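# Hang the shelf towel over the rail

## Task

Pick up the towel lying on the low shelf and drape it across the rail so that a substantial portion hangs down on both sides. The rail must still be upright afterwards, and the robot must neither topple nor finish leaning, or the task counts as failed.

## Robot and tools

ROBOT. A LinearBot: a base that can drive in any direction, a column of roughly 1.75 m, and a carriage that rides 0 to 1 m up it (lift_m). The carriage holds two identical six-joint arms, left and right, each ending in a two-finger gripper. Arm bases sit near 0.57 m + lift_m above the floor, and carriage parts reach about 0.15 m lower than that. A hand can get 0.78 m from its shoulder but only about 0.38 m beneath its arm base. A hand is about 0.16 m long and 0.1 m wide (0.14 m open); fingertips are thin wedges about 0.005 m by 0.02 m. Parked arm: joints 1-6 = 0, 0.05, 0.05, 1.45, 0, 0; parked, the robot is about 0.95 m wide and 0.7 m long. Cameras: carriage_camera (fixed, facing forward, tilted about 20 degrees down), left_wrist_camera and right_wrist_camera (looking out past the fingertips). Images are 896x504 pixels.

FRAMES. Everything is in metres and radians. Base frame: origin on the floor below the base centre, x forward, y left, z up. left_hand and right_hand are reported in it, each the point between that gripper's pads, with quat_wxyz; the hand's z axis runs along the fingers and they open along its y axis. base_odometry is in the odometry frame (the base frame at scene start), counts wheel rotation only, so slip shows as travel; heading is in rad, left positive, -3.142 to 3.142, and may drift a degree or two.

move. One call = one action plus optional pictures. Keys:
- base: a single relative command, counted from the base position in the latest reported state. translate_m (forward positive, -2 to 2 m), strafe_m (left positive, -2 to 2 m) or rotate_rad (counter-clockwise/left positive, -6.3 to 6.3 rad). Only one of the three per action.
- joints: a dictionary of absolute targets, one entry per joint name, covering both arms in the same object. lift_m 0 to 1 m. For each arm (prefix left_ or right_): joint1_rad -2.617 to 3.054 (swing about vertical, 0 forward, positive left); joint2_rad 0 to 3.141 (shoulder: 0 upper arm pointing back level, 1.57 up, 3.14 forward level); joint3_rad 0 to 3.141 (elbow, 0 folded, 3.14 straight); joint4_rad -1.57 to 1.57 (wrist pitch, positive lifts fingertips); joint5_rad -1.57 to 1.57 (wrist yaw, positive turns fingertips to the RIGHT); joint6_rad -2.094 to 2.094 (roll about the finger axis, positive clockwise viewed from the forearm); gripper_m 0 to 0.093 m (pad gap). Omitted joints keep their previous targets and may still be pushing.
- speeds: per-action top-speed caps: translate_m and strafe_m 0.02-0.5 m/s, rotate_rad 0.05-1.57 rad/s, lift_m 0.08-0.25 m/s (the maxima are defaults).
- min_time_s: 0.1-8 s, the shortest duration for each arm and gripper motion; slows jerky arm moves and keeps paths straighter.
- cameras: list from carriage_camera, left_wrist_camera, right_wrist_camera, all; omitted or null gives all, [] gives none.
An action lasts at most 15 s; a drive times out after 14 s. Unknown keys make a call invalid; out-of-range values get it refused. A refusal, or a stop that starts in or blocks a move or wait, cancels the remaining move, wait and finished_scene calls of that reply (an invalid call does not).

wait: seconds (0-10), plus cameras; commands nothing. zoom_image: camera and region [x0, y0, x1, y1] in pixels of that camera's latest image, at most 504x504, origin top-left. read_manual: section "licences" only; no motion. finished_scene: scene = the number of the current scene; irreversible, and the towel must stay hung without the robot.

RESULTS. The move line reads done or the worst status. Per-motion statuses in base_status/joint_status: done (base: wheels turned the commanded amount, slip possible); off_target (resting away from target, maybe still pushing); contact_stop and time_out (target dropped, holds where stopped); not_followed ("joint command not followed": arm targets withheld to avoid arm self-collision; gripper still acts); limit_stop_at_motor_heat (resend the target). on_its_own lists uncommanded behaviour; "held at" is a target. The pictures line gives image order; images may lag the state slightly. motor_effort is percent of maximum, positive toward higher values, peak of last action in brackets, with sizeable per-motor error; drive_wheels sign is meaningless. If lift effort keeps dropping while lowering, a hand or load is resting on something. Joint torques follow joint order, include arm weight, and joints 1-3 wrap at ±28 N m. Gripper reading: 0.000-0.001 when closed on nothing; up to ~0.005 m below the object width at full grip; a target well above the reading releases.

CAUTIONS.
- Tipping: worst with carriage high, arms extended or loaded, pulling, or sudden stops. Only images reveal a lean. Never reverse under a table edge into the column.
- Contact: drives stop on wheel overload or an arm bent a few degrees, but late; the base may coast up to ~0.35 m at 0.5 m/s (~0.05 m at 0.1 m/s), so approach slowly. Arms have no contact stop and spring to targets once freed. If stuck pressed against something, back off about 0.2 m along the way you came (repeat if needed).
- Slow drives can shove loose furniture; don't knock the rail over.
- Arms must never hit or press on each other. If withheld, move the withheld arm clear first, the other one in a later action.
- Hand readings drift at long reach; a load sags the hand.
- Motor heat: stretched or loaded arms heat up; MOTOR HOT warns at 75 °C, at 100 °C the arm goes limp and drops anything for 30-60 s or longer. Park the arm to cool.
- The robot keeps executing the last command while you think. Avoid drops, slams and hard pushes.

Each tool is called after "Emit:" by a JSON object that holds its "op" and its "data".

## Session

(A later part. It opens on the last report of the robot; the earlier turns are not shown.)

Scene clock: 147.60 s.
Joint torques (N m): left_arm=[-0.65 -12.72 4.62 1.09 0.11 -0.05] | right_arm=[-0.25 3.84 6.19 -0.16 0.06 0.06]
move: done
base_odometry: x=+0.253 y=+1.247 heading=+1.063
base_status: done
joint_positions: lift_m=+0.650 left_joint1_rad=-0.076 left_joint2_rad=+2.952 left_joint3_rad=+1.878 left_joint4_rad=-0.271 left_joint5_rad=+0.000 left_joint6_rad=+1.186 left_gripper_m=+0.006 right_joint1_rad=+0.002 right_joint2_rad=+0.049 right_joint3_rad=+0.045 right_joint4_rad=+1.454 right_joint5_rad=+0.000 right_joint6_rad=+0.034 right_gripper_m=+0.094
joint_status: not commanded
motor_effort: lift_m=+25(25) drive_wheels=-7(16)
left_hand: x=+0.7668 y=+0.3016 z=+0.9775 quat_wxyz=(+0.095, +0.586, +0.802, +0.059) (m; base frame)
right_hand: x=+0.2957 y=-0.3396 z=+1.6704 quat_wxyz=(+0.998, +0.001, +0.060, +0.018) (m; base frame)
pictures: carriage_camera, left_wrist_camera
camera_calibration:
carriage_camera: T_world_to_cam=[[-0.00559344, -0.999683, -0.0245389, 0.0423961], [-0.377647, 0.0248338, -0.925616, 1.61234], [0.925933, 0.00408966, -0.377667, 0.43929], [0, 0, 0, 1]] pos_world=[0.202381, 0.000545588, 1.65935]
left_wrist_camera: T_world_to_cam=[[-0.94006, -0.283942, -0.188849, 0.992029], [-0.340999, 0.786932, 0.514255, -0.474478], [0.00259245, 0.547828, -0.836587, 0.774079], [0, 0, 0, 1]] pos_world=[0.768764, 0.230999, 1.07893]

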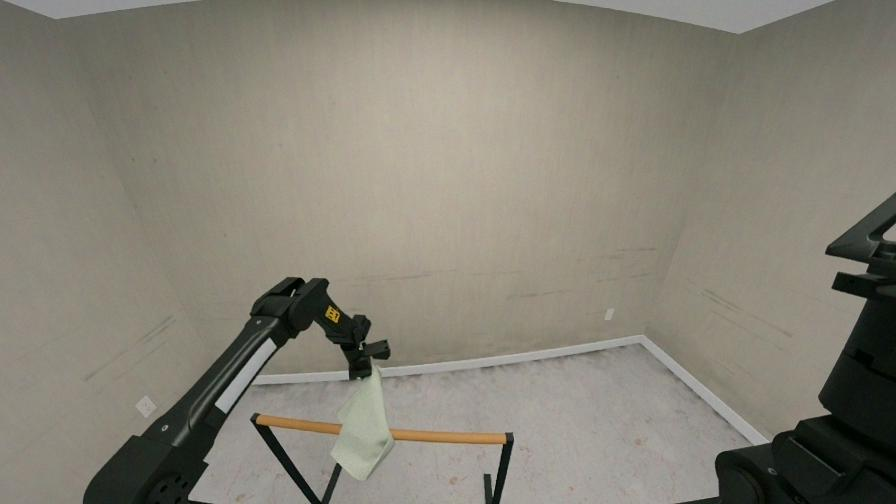

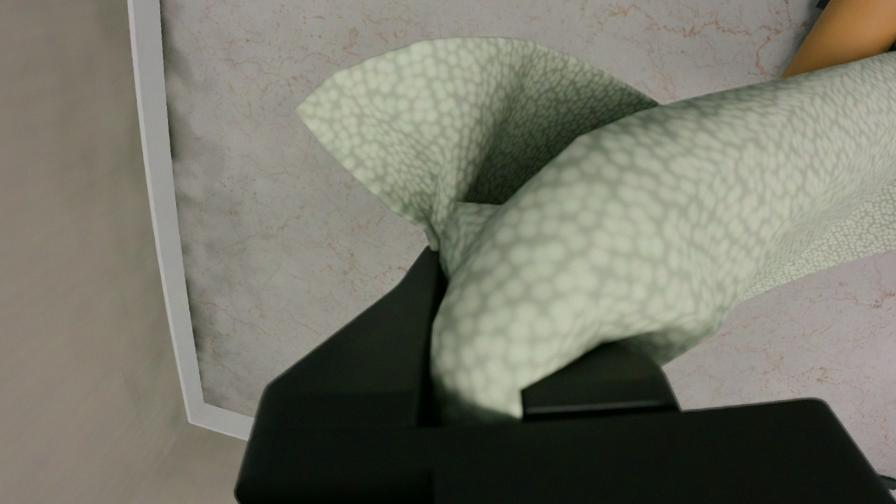

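Emit:
{"op": "move", "data": {"joints": {"lift_m": 0.46}, "speeds": {"lift_m": 0.15}, "cameras": ["carriage_camera", "left_wrist_camera"]}}

Emit:
{"op": "zoom_image", "data": {"camera": "carriage_camera", "region": [250, 300, 550, 500]}}

Scene clock: 152.90 s.
Joint torques (N m): left_arm=[-0.65 -12.9 4.57 1.05 0.1 -0.05] | right_arm=[-0.18 3.89 6.24 -0.18 0.06 0.07]
move: done
base_odometry: x=+0.253 y=+1.247 heading=+1.063
base_status: not commanded
joint_positions: lift_m=+0.460 left_joint1_rad=-0.076 left_joint2_rad=+2.954 left_joint3_rad=+1.878 left_joint4_rad=-0.267 left_joint5_rad=+0.000 left_joint6_rad=+1.186 left_gripper_m=+0.006 right_joint1_rad=+0.002 right_joint2_rad=+0.049 right_joint3_rad=+0.045 right_joint4_rad=+1.454 right_joint5_rad=+0.000 right_joint6_rad=+0.034 right_gripper_m=+0.094
joint_status: all done
motor_effort: lift_m=+20(20) drive_wheels=-7(8)
left_hand: x=+0.7674 y=+0.3013 z=+0.7878 quat_wxyz=(+0.097, +0.586, +0.802, +0.060) (m; base frame)
right_hand: x=+0.2957 y=-0.3396 z=+1.4810 quat_wxyz=(+0.998, +0.001, +0.060, +0.018) (m; base frame)
pictures: carriage_camera, left_wrist_camera
camera_calibration:
carriage_camera: T_world_to_cam=[[-0.00559344, -0.999683, -0.0245389, 0.0377484], [-0.377647, 0.0248338, -0.925616, 1.43703], [0.925933, 0.00408966, -0.377667, 0.367759], [0, 0, 0, 1]] pos_world=[0.202381, 0.000545588, 1.46995]
left_wrist_camera: T_world_to_cam=[[-0.939516, -0.283633, -0.191992, 0.958711], [-0.342457, 0.787196, 0.51288, -0.374389], [0.00566555, 0.547608, -0.836716, 0.613317], [0, 0, 0, 1]] pos_world=[0.769038, 0.230783, 0.889253]

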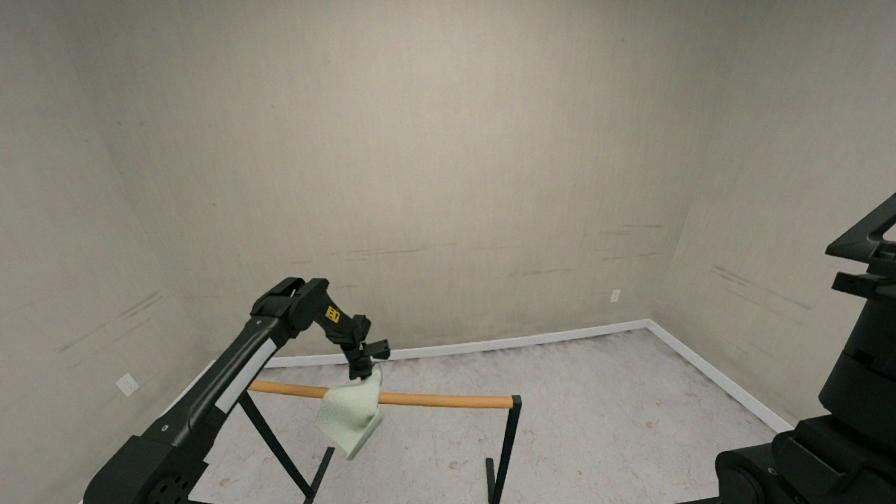

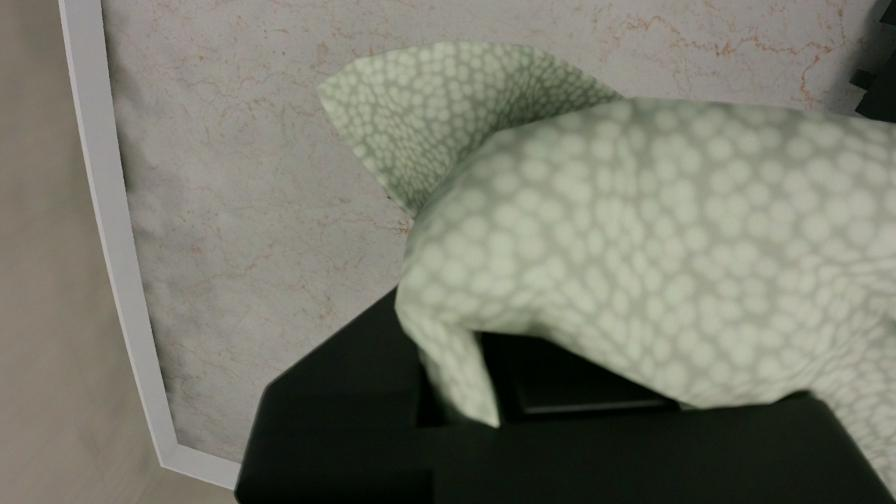

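Scaled by 1.680 from the camera's 896x504 image, which has a finer 1280x720 frame.

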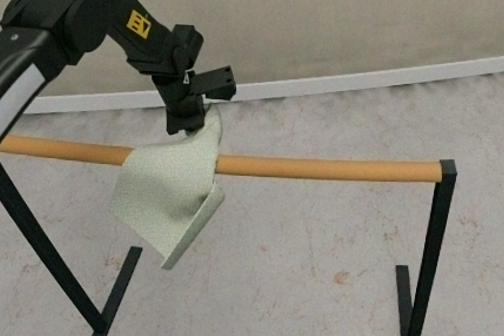

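Emit:
{"op": "move", "data": {"joints": {"lift_m": 0.42, "left_joint4_rad": 0.05}, "speeds": {"lift_m": 0.1}, "min_time_s": 1, "cameras": ["carriage_camera", "left_wrist_camera"]}}

Emit:
{"op": "zoom_image", "data": {"camera": "carriage_camera", "region": [250, 300, 550, 500]}}

Scene clock: 158.10 s.
Joint torques (N m): left_arm=[-0.65 -13.57 5.22 1.81 0.11 -0.08] | right_arm=[-0.18 3.84 6.05 -0.23 0.07 0.07]
move: done
base_odometry: x=+0.253 y=+1.247 heading=+1.063
base_status: not commanded
joint_positions: lift_m=+0.420 left_joint1_rad=-0.076 left_joint2_rad=+2.955 left_joint3_rad=+1.877 left_joint4_rad=+0.031 left_joint5_rad=+0.000 left_joint6_rad=+1.186 left_gripper_m=+0.006 right_joint1_rad=+0.002 right_joint2_rad=+0.049 right_joint3_rad=+0.045 right_joint4_rad=+1.454 right_joint5_rad=+0.000 right_joint6_rad=+0.034 right_gripper_m=+0.094
joint_status: all done
motor_effort: lift_m=+20(21) drive_wheels=+7(8)
left_hand: x=+0.8342 y=+0.2962 z=+0.7735 quat_wxyz=(+0.220, +0.570, +0.780, +0.137) (m; base frame)
right_hand: x=+0.2957 y=-0.3396 z=+1.4409 quat_wxyz=(+0.998, +0.001, +0.060, +0.018) (m; base frame)
pictures: carriage_camera, left_wrist_camera
camera_calibration:
carriage_camera: T_world_to_cam=[[-0.00559344, -0.999683, -0.0245389, 0.0367654], [-0.377647, 0.0248338, -0.925616, 1.39995], [0.925933, 0.00408966, -0.377667, 0.352631], [0, 0, 0, 1]] pos_world=[0.202381, 0.000545588, 1.4299]
left_wrist_camera: T_world_to_cam=[[-0.844322, -0.290903, -0.449995, 1.13954], [-0.473947, 0.797238, 0.37388, -0.125986], [0.249991, 0.528949, -0.810998, 0.385632], [0, 0, 0, 1]] pos_world=[0.806026, 0.227958, 0.87264]

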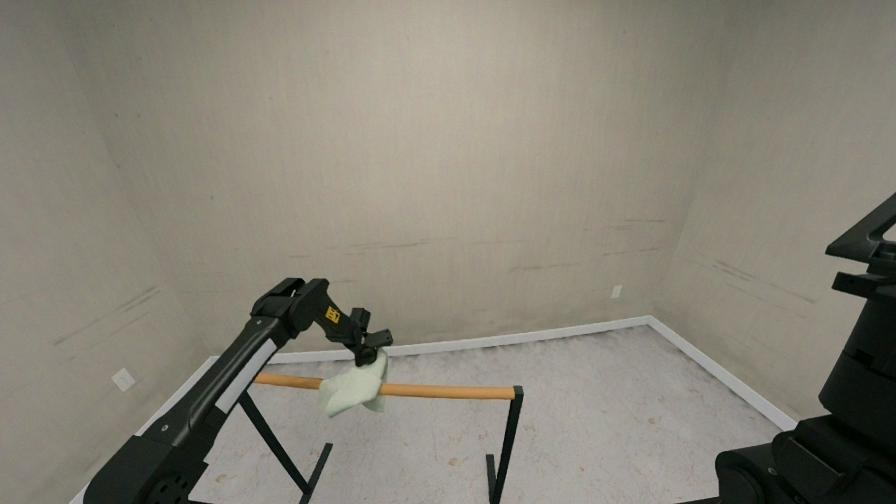

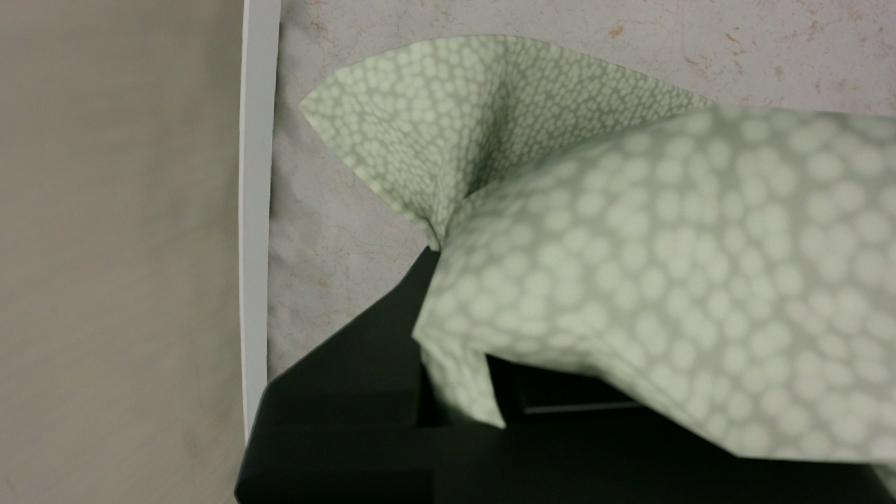

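Scaled by 1.680 from the camera's 896x504 image, which has a finer 1280x720 frame.

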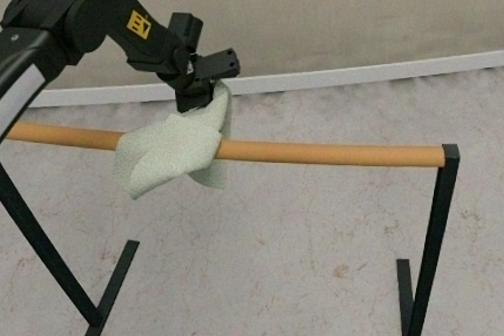

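Emit:
{"op": "wait", "data": {"seconds": 0.2, "cameras": ["carriage_camera"]}}

Emit:
{"op": "zoom_image", "data": {"camera": "carriage_camera", "region": [300, 330, 440, 430]}}

Scene clock: 160.60 s.
Joint torques (N m): left_arm=[-0.65 -13.6 5.19 1.83 0.1 -0.06] | right_arm=[-0.24 3.97 6.16 -0.17 0.07 0.06]
base_odometry: x=+0.253 y=+1.247 heading=+1.063
base_status: not commanded
joint_positions: lift_m=+0.420 left_joint1_rad=-0.076 left_joint2_rad=+2.955 left_joint3_rad=+1.877 left_joint4_rad=+0.033 left_joint5_rad=+0.000 left_joint6_rad=+1.186 left_gripper_m=+0.006 right_joint1_rad=+0.002 right_joint2_rad=+0.049 right_joint3_rad=+0.045 right_joint4_rad=+1.454 right_joint5_rad=+0.000 right_joint6_rad=+0.034 right_gripper_m=+0.094
joint_status: all done
motor_effort: lift_m=+20(21) drive_wheels=+8(8)
left_hand: x=+0.8346 y=+0.2962 z=+0.7738 quat_wxyz=(+0.221, +0.570, +0.780, +0.137) (m; base frame)
right_hand: x=+0.2957 y=-0.3396 z=+1.4409 quat_wxyz=(+0.998, +0.001, +0.060, +0.018) (m; base frame)
wait: 0.20 s; at rest from the start
pictures: carriage_camera
camera_calibration:
carriage_camera: T_world_to_cam=[[-0.00559344, -0.999683, -0.0245389, 0.0367654], [-0.377647, 0.0248338, -0.925616, 1.39995], [0.925933, 0.00408966, -0.377667, 0.352631], [0, 0, 0, 1]] pos_world=[0.202381, 0.000545588, 1.4299]

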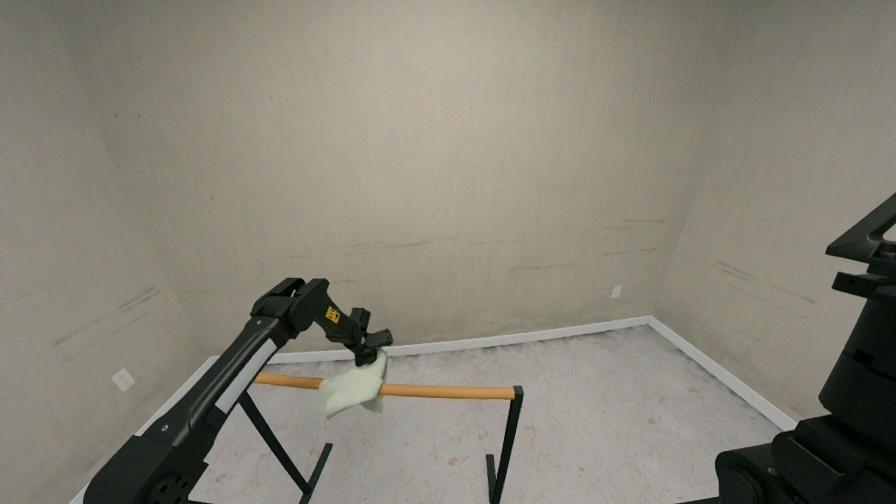

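Scaled by 3.600 from the camera's 896x504 image, which has a finer 1280x720 frame.

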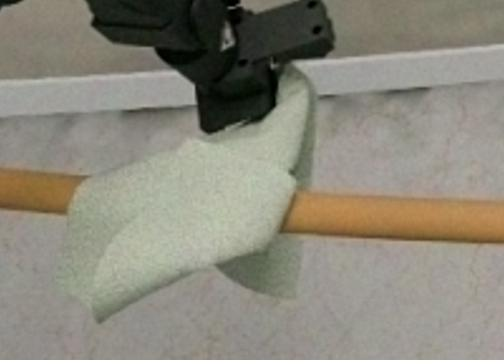

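Emit:
{"op": "move", "data": {"joints": {"lift_m": 0.56, "left_joint4_rad": -0.27}, "min_time_s": 1, "cameras": ["carriage_camera"]}}

Emit:
{"op": "zoom_image", "data": {"camera": "carriage_camera", "region": [280, 330, 460, 500]}}

Scene clock: 170.57 s.
Joint torques (N m): left_arm=[-0.65 -13.26 4.81 0.74 0.11 -0.07] | right_arm=[-0.18 3.96 6.13 -0.15 0.05 0.07]
move: done
base_odometry: x=+0.253 y=+1.247 heading=+1.063
base_status: not commanded
joint_positions: lift_m=+0.560 left_joint1_rad=-0.076 left_joint2_rad=+2.957 left_joint3_rad=+1.877 left_joint4_rad=-0.244 left_joint5_rad=+0.000 left_joint6_rad=+1.186 left_gripper_m=+0.006 right_joint1_rad=+0.002 right_joint2_rad=+0.049 right_joint3_rad=+0.045 right_joint4_rad=+1.454 right_joint5_rad=+0.000 right_joint6_rad=+0.034 right_gripper_m=+0.094
joint_status: all done
motor_effort: lift_m=+25(30) drive_wheels=+7(8)
left_hand: x=+0.7708 y=+0.3011 z=+0.8864 quat_wxyz=(+0.104, +0.585, +0.801, +0.065) (m; base frame)
right_hand: x=+0.2957 y=-0.3396 z=+1.5804 quat_wxyz=(+0.998, +0.001, +0.060, +0.018) (m; base frame)
pictures: carriage_camera
camera_calibration:
carriage_camera: T_world_to_cam=[[-0.00559344, -0.999683, -0.0245389, 0.0401871], [-0.377647, 0.0248338, -0.925616, 1.52902], [0.925933, 0.00408966, -0.377667, 0.405293], [0, 0, 0, 1]] pos_world=[0.202381, 0.000545588, 1.56934]

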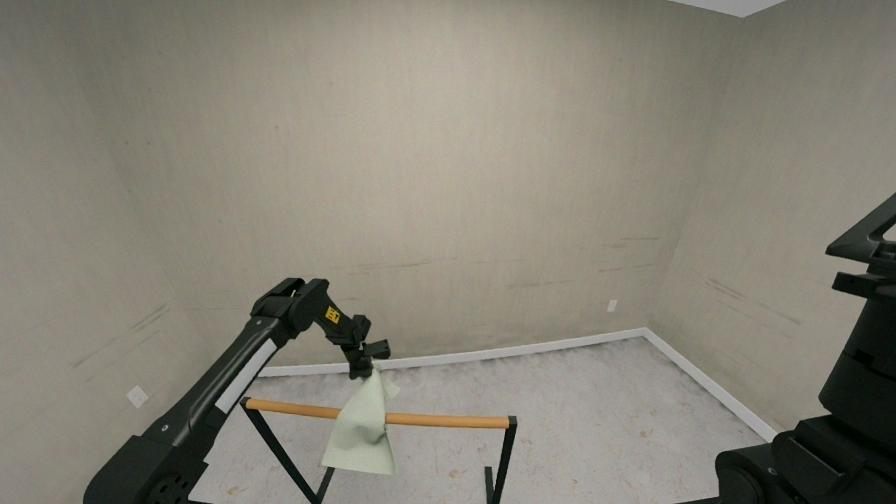

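Scaled by 2.800 from the camera's 896x504 image, which has a finer 1280x720 frame.

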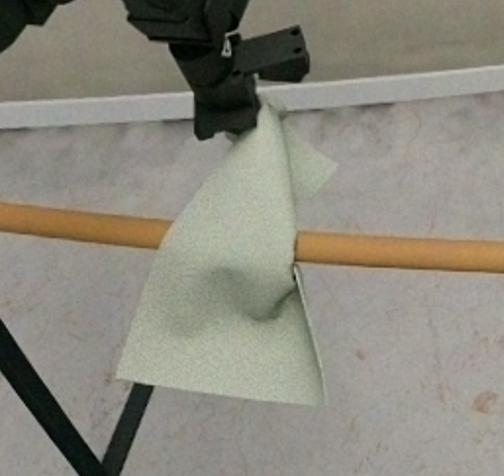

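Emit:
{"op": "move", "data": {"joints": {"lift_m": 0.42, "left_joint4_rad": -0.17}, "speeds": {"lift_m": 0.1}, "min_time_s": 1.5, "cameras": ["carriage_camera"]}}

Emit:
{"op": "zoom_image", "data": {"camera": "carriage_camera", "region": [280, 330, 460, 500]}}

Scene clock: 175.83 s.
Joint torques (N m): left_arm=[-0.68 -13.23 4.78 1.36 0.11 -0.04] | right_arm=[-0.24 3.79 5.98 -0.18 0.07 0.06]
move: done
base_odometry: x=+0.253 y=+1.247 heading=+1.063
base_status: not commanded
joint_positions: lift_m=+0.420 left_joint1_rad=-0.076 left_joint2_rad=+2.957 left_joint3_rad=+1.877 left_joint4_rad=-0.186 left_joint5_rad=+0.000 left_joint6_rad=+1.186 left_gripper_m=+0.006 right_joint1_rad=+0.002 right_joint2_rad=+0.049 right_joint3_rad=+0.045 right_joint4_rad=+1.454 right_joint5_rad=+0.000 right_joint6_rad=+0.034 right_gripper_m=+0.094
joint_status: all done
motor_effort: lift_m=+20(21) drive_wheels=+8(8)
left_hand: x=+0.7846 y=+0.3000 z=+0.7509 quat_wxyz=(+0.129, +0.583, +0.798, +0.080) (m; base frame)
right_hand: x=+0.2957 y=-0.3396 z=+1.4410 quat_wxyz=(+0.998, +0.001, +0.060, +0.018) (m; base frame)
pictures: carriage_camera
camera_calibration:
carriage_camera: T_world_to_cam=[[-0.00559344, -0.999683, -0.0245389, 0.0367656], [-0.377647, 0.0248338, -0.925616, 1.39996], [0.925933, 0.00408966, -0.377667, 0.352633], [0, 0, 0, 1]] pos_world=[0.202381, 0.000545588, 1.4299]

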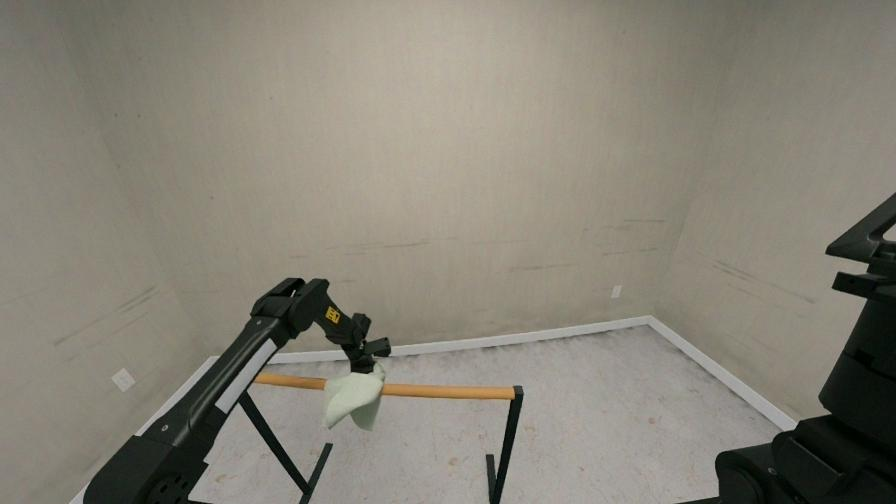

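Scaled by 2.800 from the camera's 896x504 image, which has a finer 1280x720 frame.

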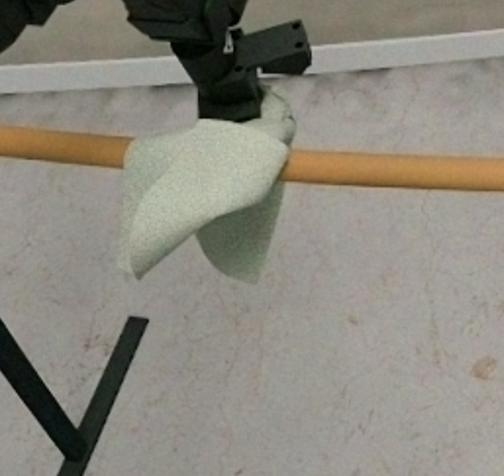

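Emit:
{"op": "move", "data": {"joints": {"lift_m": 0.56, "left_joint4_rad": -0.27}, "min_time_s": 1, "cameras": []}}

Emit:
{"op": "move", "data": {"joints": {"lift_m": 0.46}, "speeds": {"lift_m": 0.1}, "cameras": ["carriage_camera"]}}

Emit:
{"op": "zoom_image", "data": {"camera": "carriage_camera", "region": [280, 330, 460, 500]}}

Scene clock: 183.37 s.
Joint torques (N m): left_arm=[-0.66 -13.37 4.72 0.74 0.11 -0.05] | right_arm=[-0.21 3.92 6.16 -0.15 0.06 0.05]
move: done
base_odometry: x=+0.253 y=+1.247 heading=+1.063
base_status: not commanded
joint_positions: lift_m=+0.560 left_joint1_rad=-0.076 left_joint2_rad=+2.959 left_joint3_rad=+1.876 left_joint4_rad=-0.244 left_joint5_rad=+0.000 left_joint6_rad=+1.186 left_gripper_m=+0.006 right_joint1_rad=+0.002 right_joint2_rad=+0.049 right_joint3_rad=+0.045 right_joint4_rad=+1.454 right_joint5_rad=+0.000 right_joint6_rad=+0.034 right_gripper_m=+0.094
joint_status: all done
motor_effort: lift_m=+25(30) drive_wheels=+7(8)
left_hand: x=+0.7700 y=+0.3011 z=+0.8856 quat_wxyz=(+0.103, +0.586, +0.801, +0.064) (m; base frame)
right_hand: x=+0.2957 y=-0.3396 z=+1.5804 quat_wxyz=(+0.998, +0.001, +0.060, +0.018) (m; base frame)
pictures: none
No camera images: "cameras" was empty.

Scene clock: 184.77 s.
Joint torques (N m): left_arm=[-0.64 -13.34 4.77 0.91 0.11 -0.03] | right_arm=[-0.16 3.86 6.17 -0.12 0.07 0.07]
move: done
base_odometry: x=+0.253 y=+1.247 heading=+1.063
base_status: not commanded
joint_positions: lift_m=+0.460 left_joint1_rad=-0.076 left_joint2_rad=+2.959 left_joint3_rad=+1.877 left_joint4_rad=-0.263 left_joint5_rad=+0.000 left_joint6_rad=+1.186 left_gripper_m=+0.006 right_joint1_rad=+0.002 right_joint2_rad=+0.049 right_joint3_rad=+0.045 right_joint4_rad=+1.454 right_joint5_rad=+0.000 right_joint6_rad=+0.034 right_gripper_m=+0.094
joint_status: all done
motor_effort: lift_m=+20(21) drive_wheels=-7(8)
left_hand: x=+0.7660 y=+0.3014 z=+0.7853 quat_wxyz=(+0.096, +0.586, +0.802, +0.060) (m; base frame)
right_hand: x=+0.2957 y=-0.3396 z=+1.4809 quat_wxyz=(+0.998, +0.001, +0.060, +0.018) (m; base frame)
pictures: carriage_camera
camera_calibration:
carriage_camera: T_world_to_cam=[[-0.00559344, -0.999683, -0.0245389, 0.0377471], [-0.377647, 0.0248338, -0.925616, 1.43698], [0.925933, 0.00408966, -0.377667, 0.367739], [0, 0, 0, 1]] pos_world=[0.202381, 0.000545588, 1.4699]

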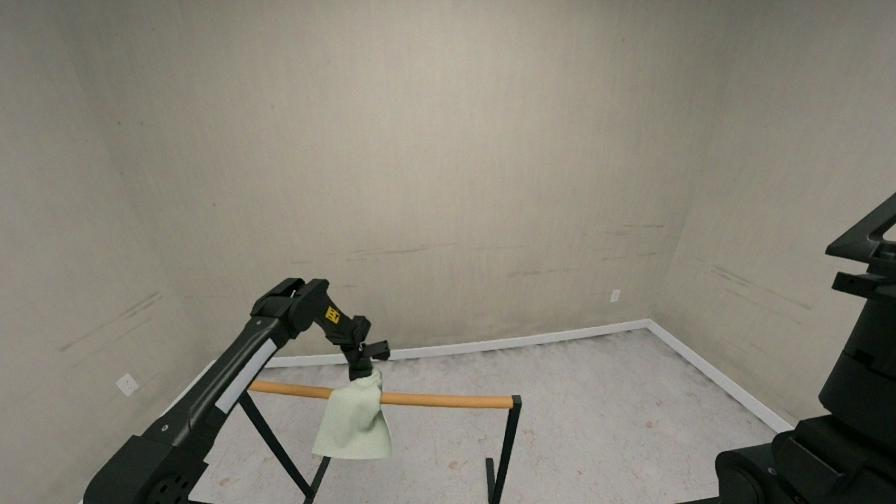

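Scaled by 2.800 from the camera's 896x504 image, which has a finer 1280x720 frame.

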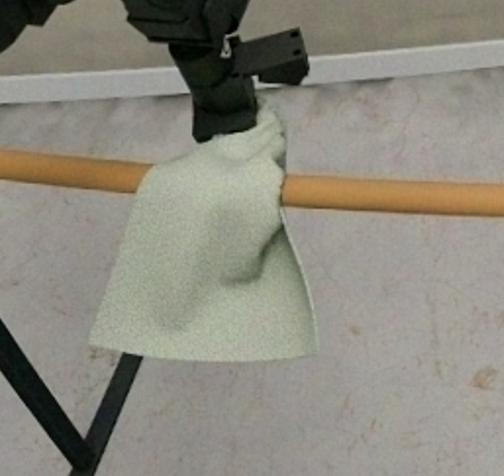

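Emit:
{"op": "move", "data": {"joints": {"lift_m": 0.44, "left_joint4_rad": -0.22}, "min_time_s": 1, "speeds": {"lift_m": 0.08}, "cameras": ["carriage_camera", "left_wrist_camera"]}}

Emit:
{"op": "zoom_image", "data": {"camera": "carriage_camera", "region": [280, 330, 460, 500]}}

Scene clock: 192.63 s.
Joint torques (N m): left_arm=[-0.61 -13.34 4.79 1.23 0.11 -0.04] | right_arm=[-0.2 3.89 6.12 -0.16 0.06 0.06]
move: done
base_odometry: x=+0.253 y=+1.247 heading=+1.063
base_status: not commanded
joint_positions: lift_m=+0.440 left_joint1_rad=-0.076 left_joint2_rad=+2.959 left_joint3_rad=+1.875 left_joint4_rad=-0.241 left_joint5_rad=+0.000 left_joint6_rad=+1.186 left_gripper_m=+0.006 right_joint1_rad=+0.002 right_joint2_rad=+0.049 right_joint3_rad=+0.045 right_joint4_rad=+1.454 right_joint5_rad=+0.000 right_joint6_rad=+0.034 right_gripper_m=+0.094
joint_status: all done
motor_effort: lift_m=+20(21) drive_wheels=+8(8)
left_hand: x=+0.7701 y=+0.3011 z=+0.7659 quat_wxyz=(+0.104, +0.585, +0.801, +0.065) (m; base frame)
right_hand: x=+0.2957 y=-0.3396 z=+1.4610 quat_wxyz=(+0.998, +0.001, +0.060, +0.018) (m; base frame)
pictures: carriage_camera, left_wrist_camera
camera_calibration:
carriage_camera: T_world_to_cam=[[-0.00559344, -0.999683, -0.0245389, 0.0372571], [-0.377647, 0.0248338, -0.925616, 1.41849], [0.925933, 0.00408966, -0.377667, 0.360198], [0, 0, 0, 1]] pos_world=[0.202381, 0.000545588, 1.44993]
left_wrist_camera: T_world_to_cam=[[-0.936175, -0.283889, -0.207326, 0.966231], [-0.350984, 0.787847, 0.50607, -0.350513], [0.0196734, 0.546538, -0.837203, 0.585038], [0, 0, 0, 1]] pos_world=[0.770027, 0.230707, 0.867504]

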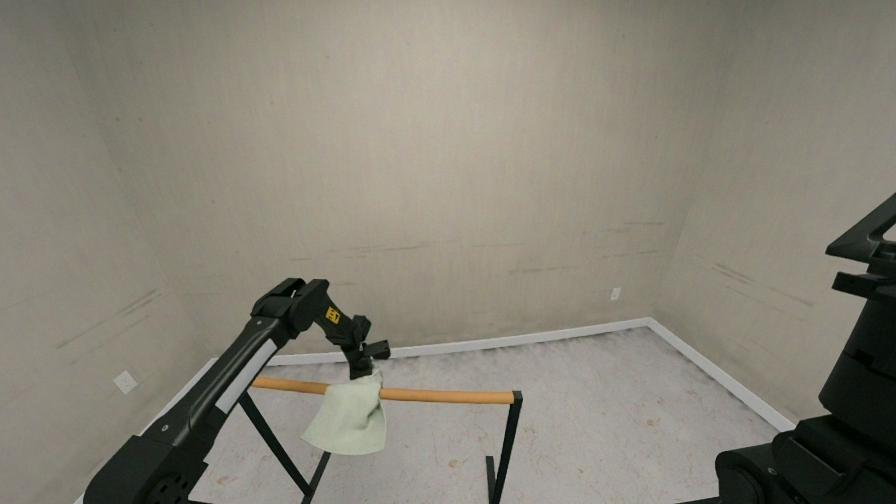

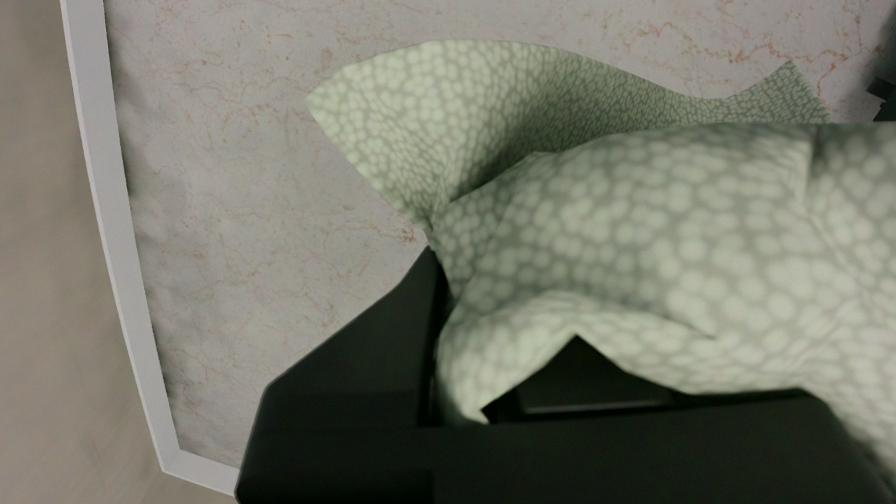

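Scaled by 2.800 from the camera's 896x504 image, which has a finer 1280x720 frame.

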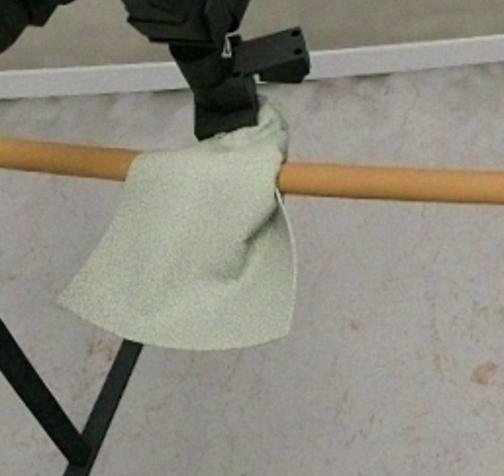

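Emit:
{"op": "move", "data": {"joints": {"lift_m": 0.415}, "speeds": {"lift_m": 0.08}, "cameras": ["carriage_camera"]}}

Emit:
{"op": "zoom_image", "data": {"camera": "carriage_camera", "region": [280, 330, 460, 500]}}

Scene clock: 196.70 s.
Joint torques (N m): left_arm=[-0.64 -13.35 4.81 1.14 0.12 -0.07] | right_arm=[-0.21 3.82 6.16 -0.17 0.04 0.07]
move: done
base_odometry: x=+0.253 y=+1.247 heading=+1.063
base_status: not commanded
joint_positions: lift_m=+0.415 left_joint1_rad=-0.076 left_joint2_rad=+2.959 left_joint3_rad=+1.875 left_joint4_rad=-0.228 left_joint5_rad=+0.000 left_joint6_rad=+1.186 left_gripper_m=+0.006 right_joint1_rad=+0.002 right_joint2_rad=+0.049 right_joint3_rad=+0.045 right_joint4_rad=+1.454 right_joint5_rad=+0.000 right_joint6_rad=+0.034 right_gripper_m=+0.094
joint_status: all done
motor_effort: lift_m=+20(20) drive_wheels=+8(8)
left_hand: x=+0.7733 y=+0.3009 z=+0.7418 quat_wxyz=(+0.110, +0.585, +0.801, +0.068) (m; base frame)
right_hand: x=+0.2957 y=-0.3396 z=+1.4360 quat_wxyz=(+0.998, +0.001, +0.060, +0.018) (m; base frame)
pictures: carriage_camera
camera_calibration:
carriage_camera: T_world_to_cam=[[-0.00559344, -0.999683, -0.0245389, 0.0366437], [-0.377647, 0.0248338, -0.925616, 1.39536], [0.925933, 0.00408966, -0.377667, 0.350758], [0, 0, 0, 1]] pos_world=[0.202381, 0.000545588, 1.42494]

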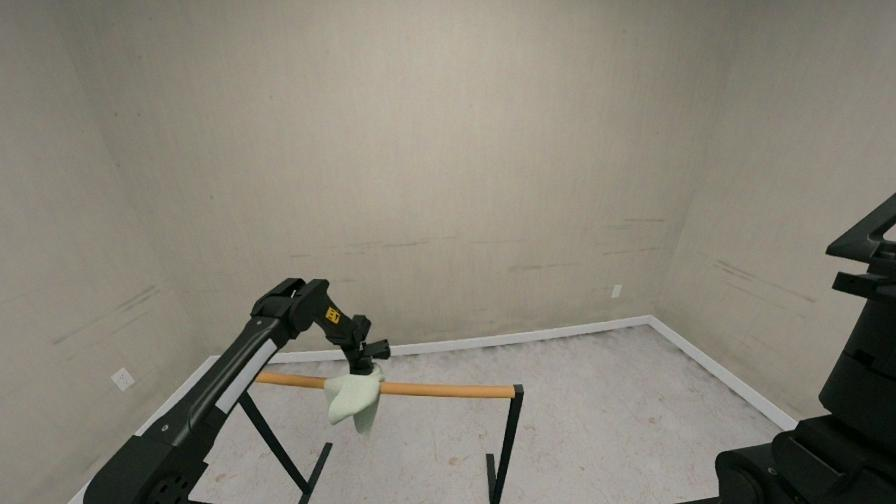

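Scaled by 2.800 from the camera's 896x504 image, which has a finer 1280x720 frame.

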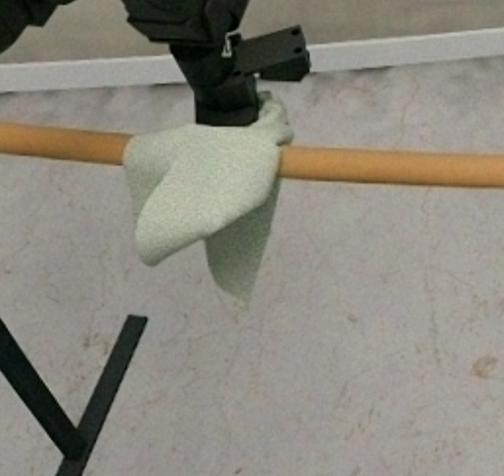

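Emit:
{"op": "wait", "data": {"seconds": 2, "cameras": ["carriage_camera", "left_wrist_camera"]}}

Emit:
{"op": "zoom_image", "data": {"camera": "carriage_camera", "region": [280, 330, 460, 500]}}

Scene clock: 202.77 s.
Joint torques (N m): left_arm=[-0.64 -13.45 4.96 1.13 0.1 -0.05] | right_arm=[-0.25 3.96 6.17 -0.16 0.05 0.07]
base_odometry: x=+0.253 y=+1.247 heading=+1.063
base_status: not commanded
joint_positions: lift_m=+0.415 left_joint1_rad=-0.076 left_joint2_rad=+2.959 left_joint3_rad=+1.875 left_joint4_rad=-0.228 left_joint5_rad=+0.000 left_joint6_rad=+1.186 left_gripper_m=+0.006 right_joint1_rad=+0.002 right_joint2_rad=+0.049 right_joint3_rad=+0.045 right_joint4_rad=+1.454 right_joint5_rad=+0.000 right_joint6_rad=+0.034 right_gripper_m=+0.094
joint_status: all done
motor_effort: lift_m=+20(20) drive_wheels=+8(8)
left_hand: x=+0.7733 y=+0.3009 z=+0.7418 quat_wxyz=(+0.110, +0.585, +0.801, +0.068) (m; base frame)
right_hand: x=+0.2957 y=-0.3396 z=+1.4360 quat_wxyz=(+0.998, +0.001, +0.060, +0.018) (m; base frame)
wait: 2.00 s; at rest from the start
pictures: carriage_camera, left_wrist_camera
camera_calibration:
carriage_camera: T_world_to_cam=[[-0.00559344, -0.999683, -0.0245389, 0.0366437], [-0.377647, 0.0248338, -0.925616, 1.39536], [0.925933, 0.00408966, -0.377667, 0.350758], [0, 0, 0, 1]] pos_world=[0.202381, 0.000545588, 1.42494]
left_wrist_camera: T_world_to_cam=[[-0.933334, -0.284106, -0.219481, 0.971003], [-0.357684, 0.788359, 0.500552, -0.327854], [0.0308206, 0.545687, -0.837422, 0.556667], [0, 0, 0, 1]] pos_world=[0.771845, 0.230568, 0.84339]

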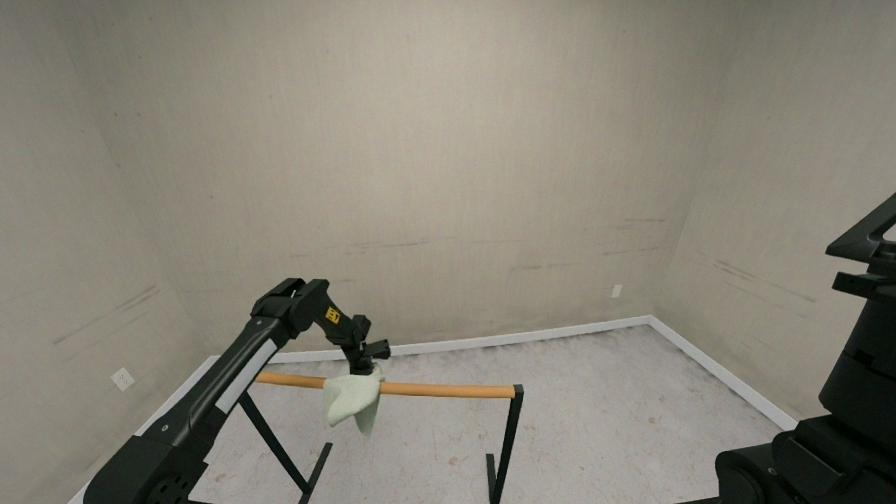

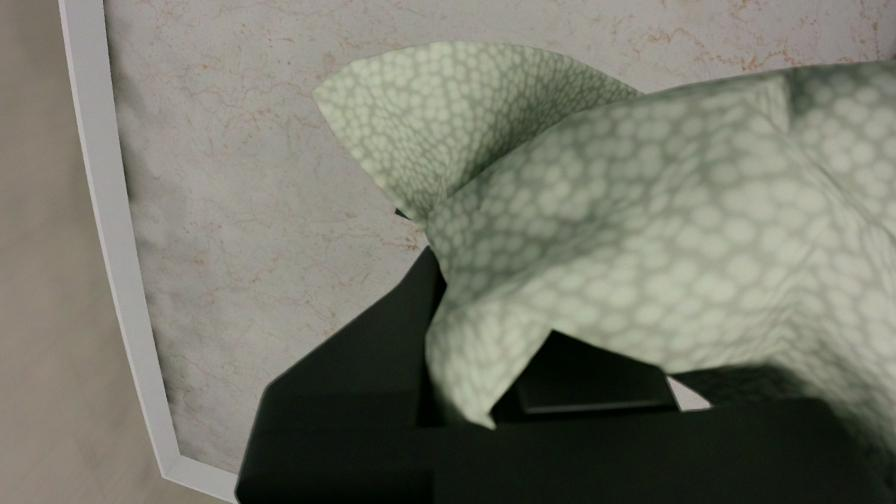

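Scaled by 2.800 from the camera's 896x504 image, which has a finer 1280x720 frame.

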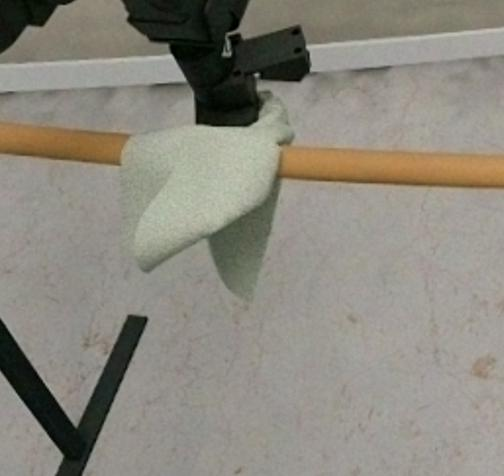

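Emit:
{"op": "move", "data": {"joints": {"lift_m": 0.48}, "cameras": ["carriage_camera"]}}

Emit:
{"op": "zoom_image", "data": {"camera": "carriage_camera", "region": [280, 330, 460, 500]}}

Scene clock: 208.17 s.
Joint torques (N m): left_arm=[-0.62 -13.46 4.78 1.04 0.11 -0.05] | right_arm=[-0.2 3.92 6.09 -0.17 0.06 0.06]
move: done
base_odometry: x=+0.253 y=+1.247 heading=+1.063
base_status: not commanded
joint_positions: lift_m=+0.480 left_joint1_rad=-0.076 left_joint2_rad=+2.960 left_joint3_rad=+1.876 left_joint4_rad=-0.218 left_joint5_rad=+0.000 left_joint6_rad=+1.186 left_gripper_m=+0.006 right_joint1_rad=+0.002 right_joint2_rad=+0.049 right_joint3_rad=+0.045 right_joint4_rad=+1.454 right_joint5_rad=+0.000 right_joint6_rad=+0.034 right_gripper_m=+0.094
joint_status: all done
motor_effort: lift_m=+25(30) drive_wheels=+7(8)
left_hand: x=+0.7758 y=+0.3007 z=+0.8067 quat_wxyz=(+0.114, +0.585, +0.800, +0.071) (m; base frame)
right_hand: x=+0.2957 y=-0.3396 z=+1.5004 quat_wxyz=(+0.998, +0.001, +0.060, +0.018) (m; base frame)
pictures: carriage_camera
camera_calibration:
carriage_camera: T_world_to_cam=[[-0.00559344, -0.999683, -0.0245389, 0.0382241], [-0.377647, 0.0248338, -0.925616, 1.45497], [0.925933, 0.00408966, -0.377667, 0.375081], [0, 0, 0, 1]] pos_world=[0.202381, 0.000545588, 1.48934]

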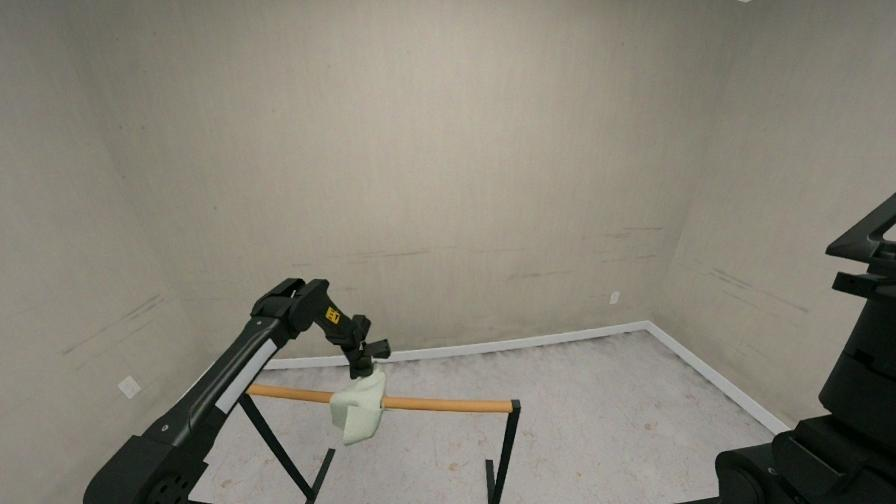

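Scaled by 2.800 from the camera's 896x504 image, which has a finer 1280x720 frame.

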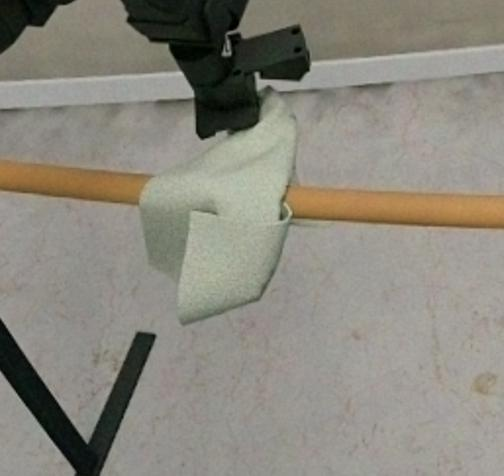

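Emit:
{"op": "move", "data": {"joints": {"lift_m": 0.60}, "cameras": []}}

Emit:
{"op": "move", "data": {"joints": {"lift_m": 0.44}, "speeds": {"lift_m": 0.08}, "cameras": ["carriage_camera"]}}

Emit:
{"op": "zoom_image", "data": {"camera": "carriage_camera", "region": [280, 330, 460, 500]}}

Scene clock: 212.40 s.
Joint torques (N m): left_arm=[-0.68 -13.55 4.72 1.09 0.11 -0.05] | right_arm=[-0.18 3.96 6.15 -0.16 0.07 0.08]
move: done
base_odometry: x=+0.253 y=+1.247 heading=+1.063
base_status: not commanded
joint_positions: lift_m=+0.600 left_joint1_rad=-0.076 left_joint2_rad=+2.960 left_joint3_rad=+1.876 left_joint4_rad=-0.219 left_joint5_rad=+0.000 left_joint6_rad=+1.186 left_gripper_m=+0.006 right_joint1_rad=+0.002 right_joint2_rad=+0.049 right_joint3_rad=+0.045 right_joint4_rad=+1.454 right_joint5_rad=+0.000 right_joint6_rad=+0.034 right_gripper_m=+0.094
joint_status: all done
motor_effort: lift_m=+24(30) drive_wheels=+7(8)
left_hand: x=+0.7753 y=+0.3007 z=+0.9264 quat_wxyz=(+0.113, +0.585, +0.800, +0.070) (m; base frame)
right_hand: x=+0.2957 y=-0.3396 z=+1.6205 quat_wxyz=(+0.998, +0.001, +0.060, +0.018) (m; base frame)
pictures: none
No camera images: "cameras" was empty.

Scene clock: 214.77 s.
Joint torques (N m): left_arm=[-0.65 -13.49 4.81 1.08 0.12 -0.06] | right_arm=[-0.18 3.82 6.11 -0.2 0.06 0.07]
move: done
base_odometry: x=+0.253 y=+1.247 heading=+1.063
base_status: not commanded
joint_positions: lift_m=+0.440 left_joint1_rad=-0.076 left_joint2_rad=+2.960 left_joint3_rad=+1.876 left_joint4_rad=-0.220 left_joint5_rad=+0.000 left_joint6_rad=+1.186 left_gripper_m=+0.006 right_joint1_rad=+0.002 right_joint2_rad=+0.049 right_joint3_rad=+0.045 right_joint4_rad=+1.454 right_joint5_rad=+0.000 right_joint6_rad=+0.034 right_gripper_m=+0.094
joint_status: all done
motor_effort: lift_m=+20(21) drive_wheels=-7(8)
left_hand: x=+0.7752 y=+0.3007 z=+0.7670 quat_wxyz=(+0.113, +0.585, +0.800, +0.070) (m; base frame)
right_hand: x=+0.2957 y=-0.3396 z=+1.4610 quat_wxyz=(+0.998, +0.001, +0.060, +0.018) (m; base frame)
pictures: carriage_camera
camera_calibration:
carriage_camera: T_world_to_cam=[[-0.00559344, -0.999683, -0.0245389, 0.0372581], [-0.377647, 0.0248338, -0.925616, 1.41853], [0.925933, 0.00408966, -0.377667, 0.360213], [0, 0, 0, 1]] pos_world=[0.202381, 0.000545588, 1.44997]

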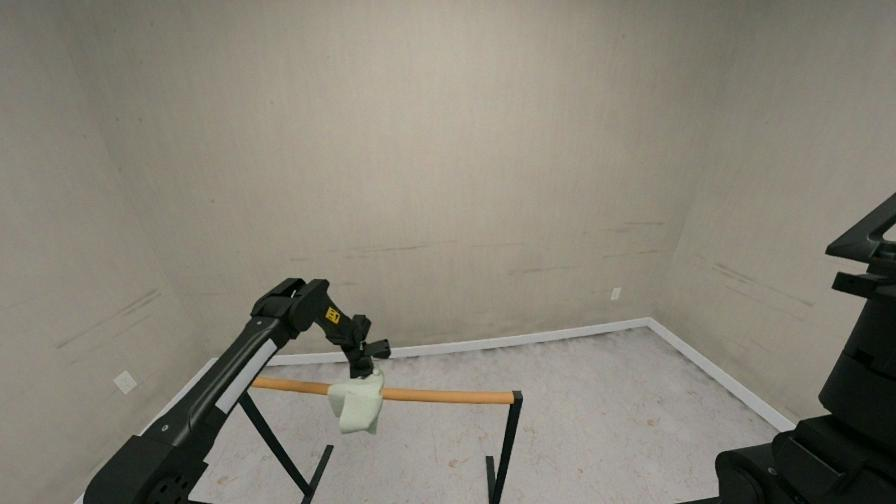

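Scaled by 2.800 from the camera's 896x504 image, which has a finer 1280x720 frame.

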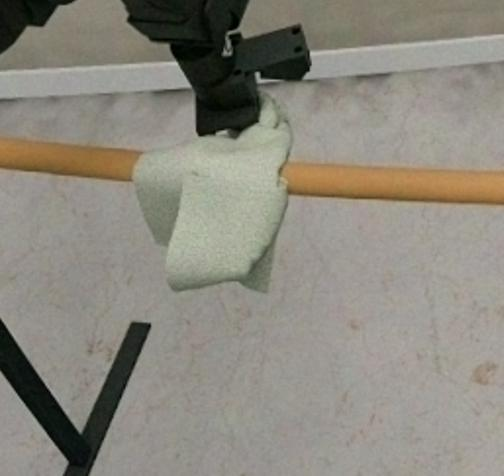

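Emit:
{"op": "move", "data": {"joints": {"left_gripper_m": 0.06}, "min_time_s": 2, "cameras": ["carriage_camera", "left_wrist_camera"]}}

Emit:
{"op": "zoom_image", "data": {"camera": "carriage_camera", "region": [280, 330, 460, 500]}}

Scene clock: 220.07 s.
Joint torques (N m): left_arm=[-0.62 -13.53 4.79 1.06 0.11 -0.05] | right_arm=[-0.24 3.99 6.17 -0.17 0.07 0.06]
move: done
base_odometry: x=+0.253 y=+1.247 heading=+1.063
base_status: not commanded
joint_positions: lift_m=+0.440 left_joint1_rad=-0.076 left_joint2_rad=+2.960 left_joint3_rad=+1.876 left_joint4_rad=-0.220 left_joint5_rad=+0.000 left_joint6_rad=+1.186 left_gripper_m=+0.060 right_joint1_rad=+0.002 right_joint2_rad=+0.049 right_joint3_rad=+0.045 right_joint4_rad=+1.454 right_joint5_rad=+0.000 right_joint6_rad=+0.034 right_gripper_m=+0.094
joint_status: all done
motor_effort: lift_m=+20(20) drive_wheels=+7(8)
left_hand: x=+0.7752 y=+0.3007 z=+0.7670 quat_wxyz=(+0.113, +0.585, +0.800, +0.070) (m; base frame)
right_hand: x=+0.2957 y=-0.3396 z=+1.4610 quat_wxyz=(+0.998, +0.001, +0.060, +0.018) (m; base frame)
pictures: carriage_camera, left_wrist_camera
camera_calibration:
carriage_camera: T_world_to_cam=[[-0.00559344, -0.999683, -0.0245389, 0.0372581], [-0.377647, 0.0248338, -0.925616, 1.41853], [0.925933, 0.00408966, -0.377667, 0.360213], [0, 0, 0, 1]] pos_world=[0.202381, 0.000545588, 1.44997]
left_wrist_camera: T_world_to_cam=[[-0.931552, -0.284242, -0.226756, 0.982483], [-0.361669, 0.788663, 0.497198, -0.334106], [0.03751, 0.545176, -0.837482, 0.572793], [0, 0, 0, 1]] pos_world=[0.772912, 0.230487, 0.868605]

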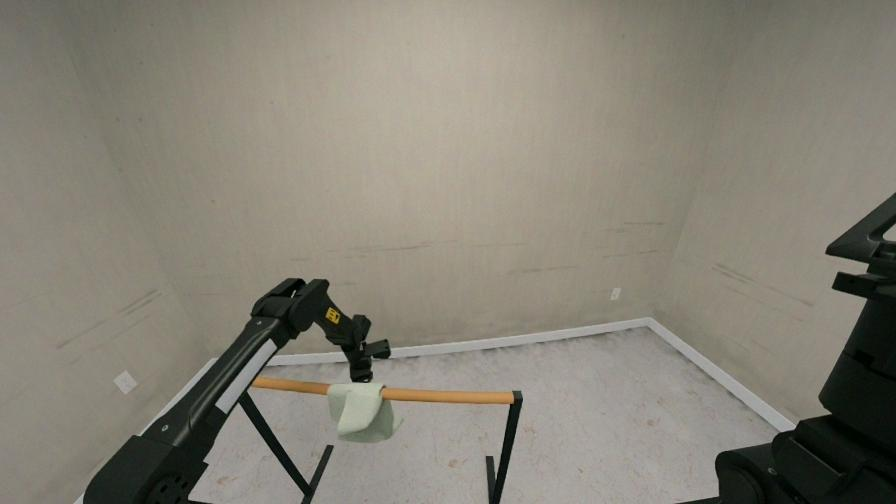

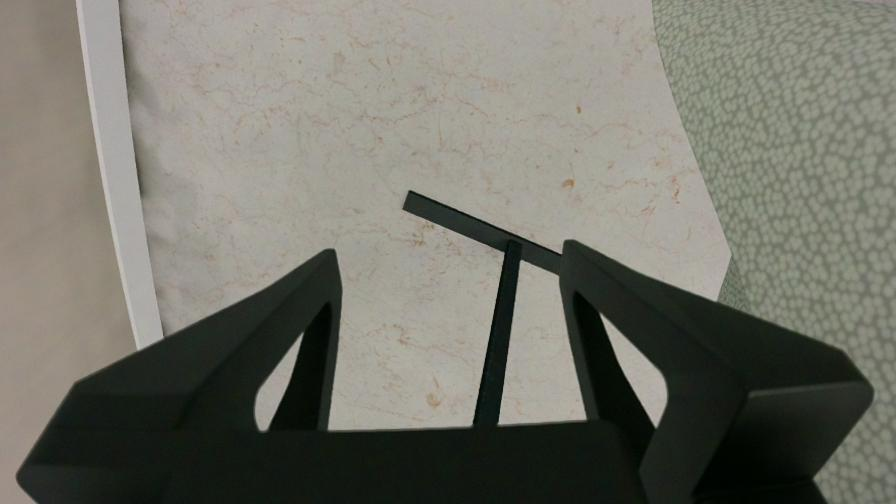

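Scaled by 2.800 from the camera's 896x504 image, which has a finer 1280x720 frame.

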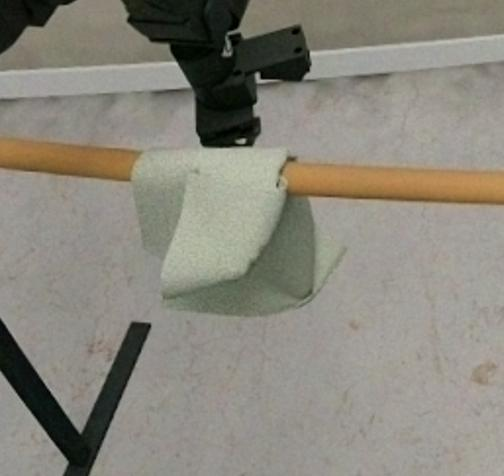

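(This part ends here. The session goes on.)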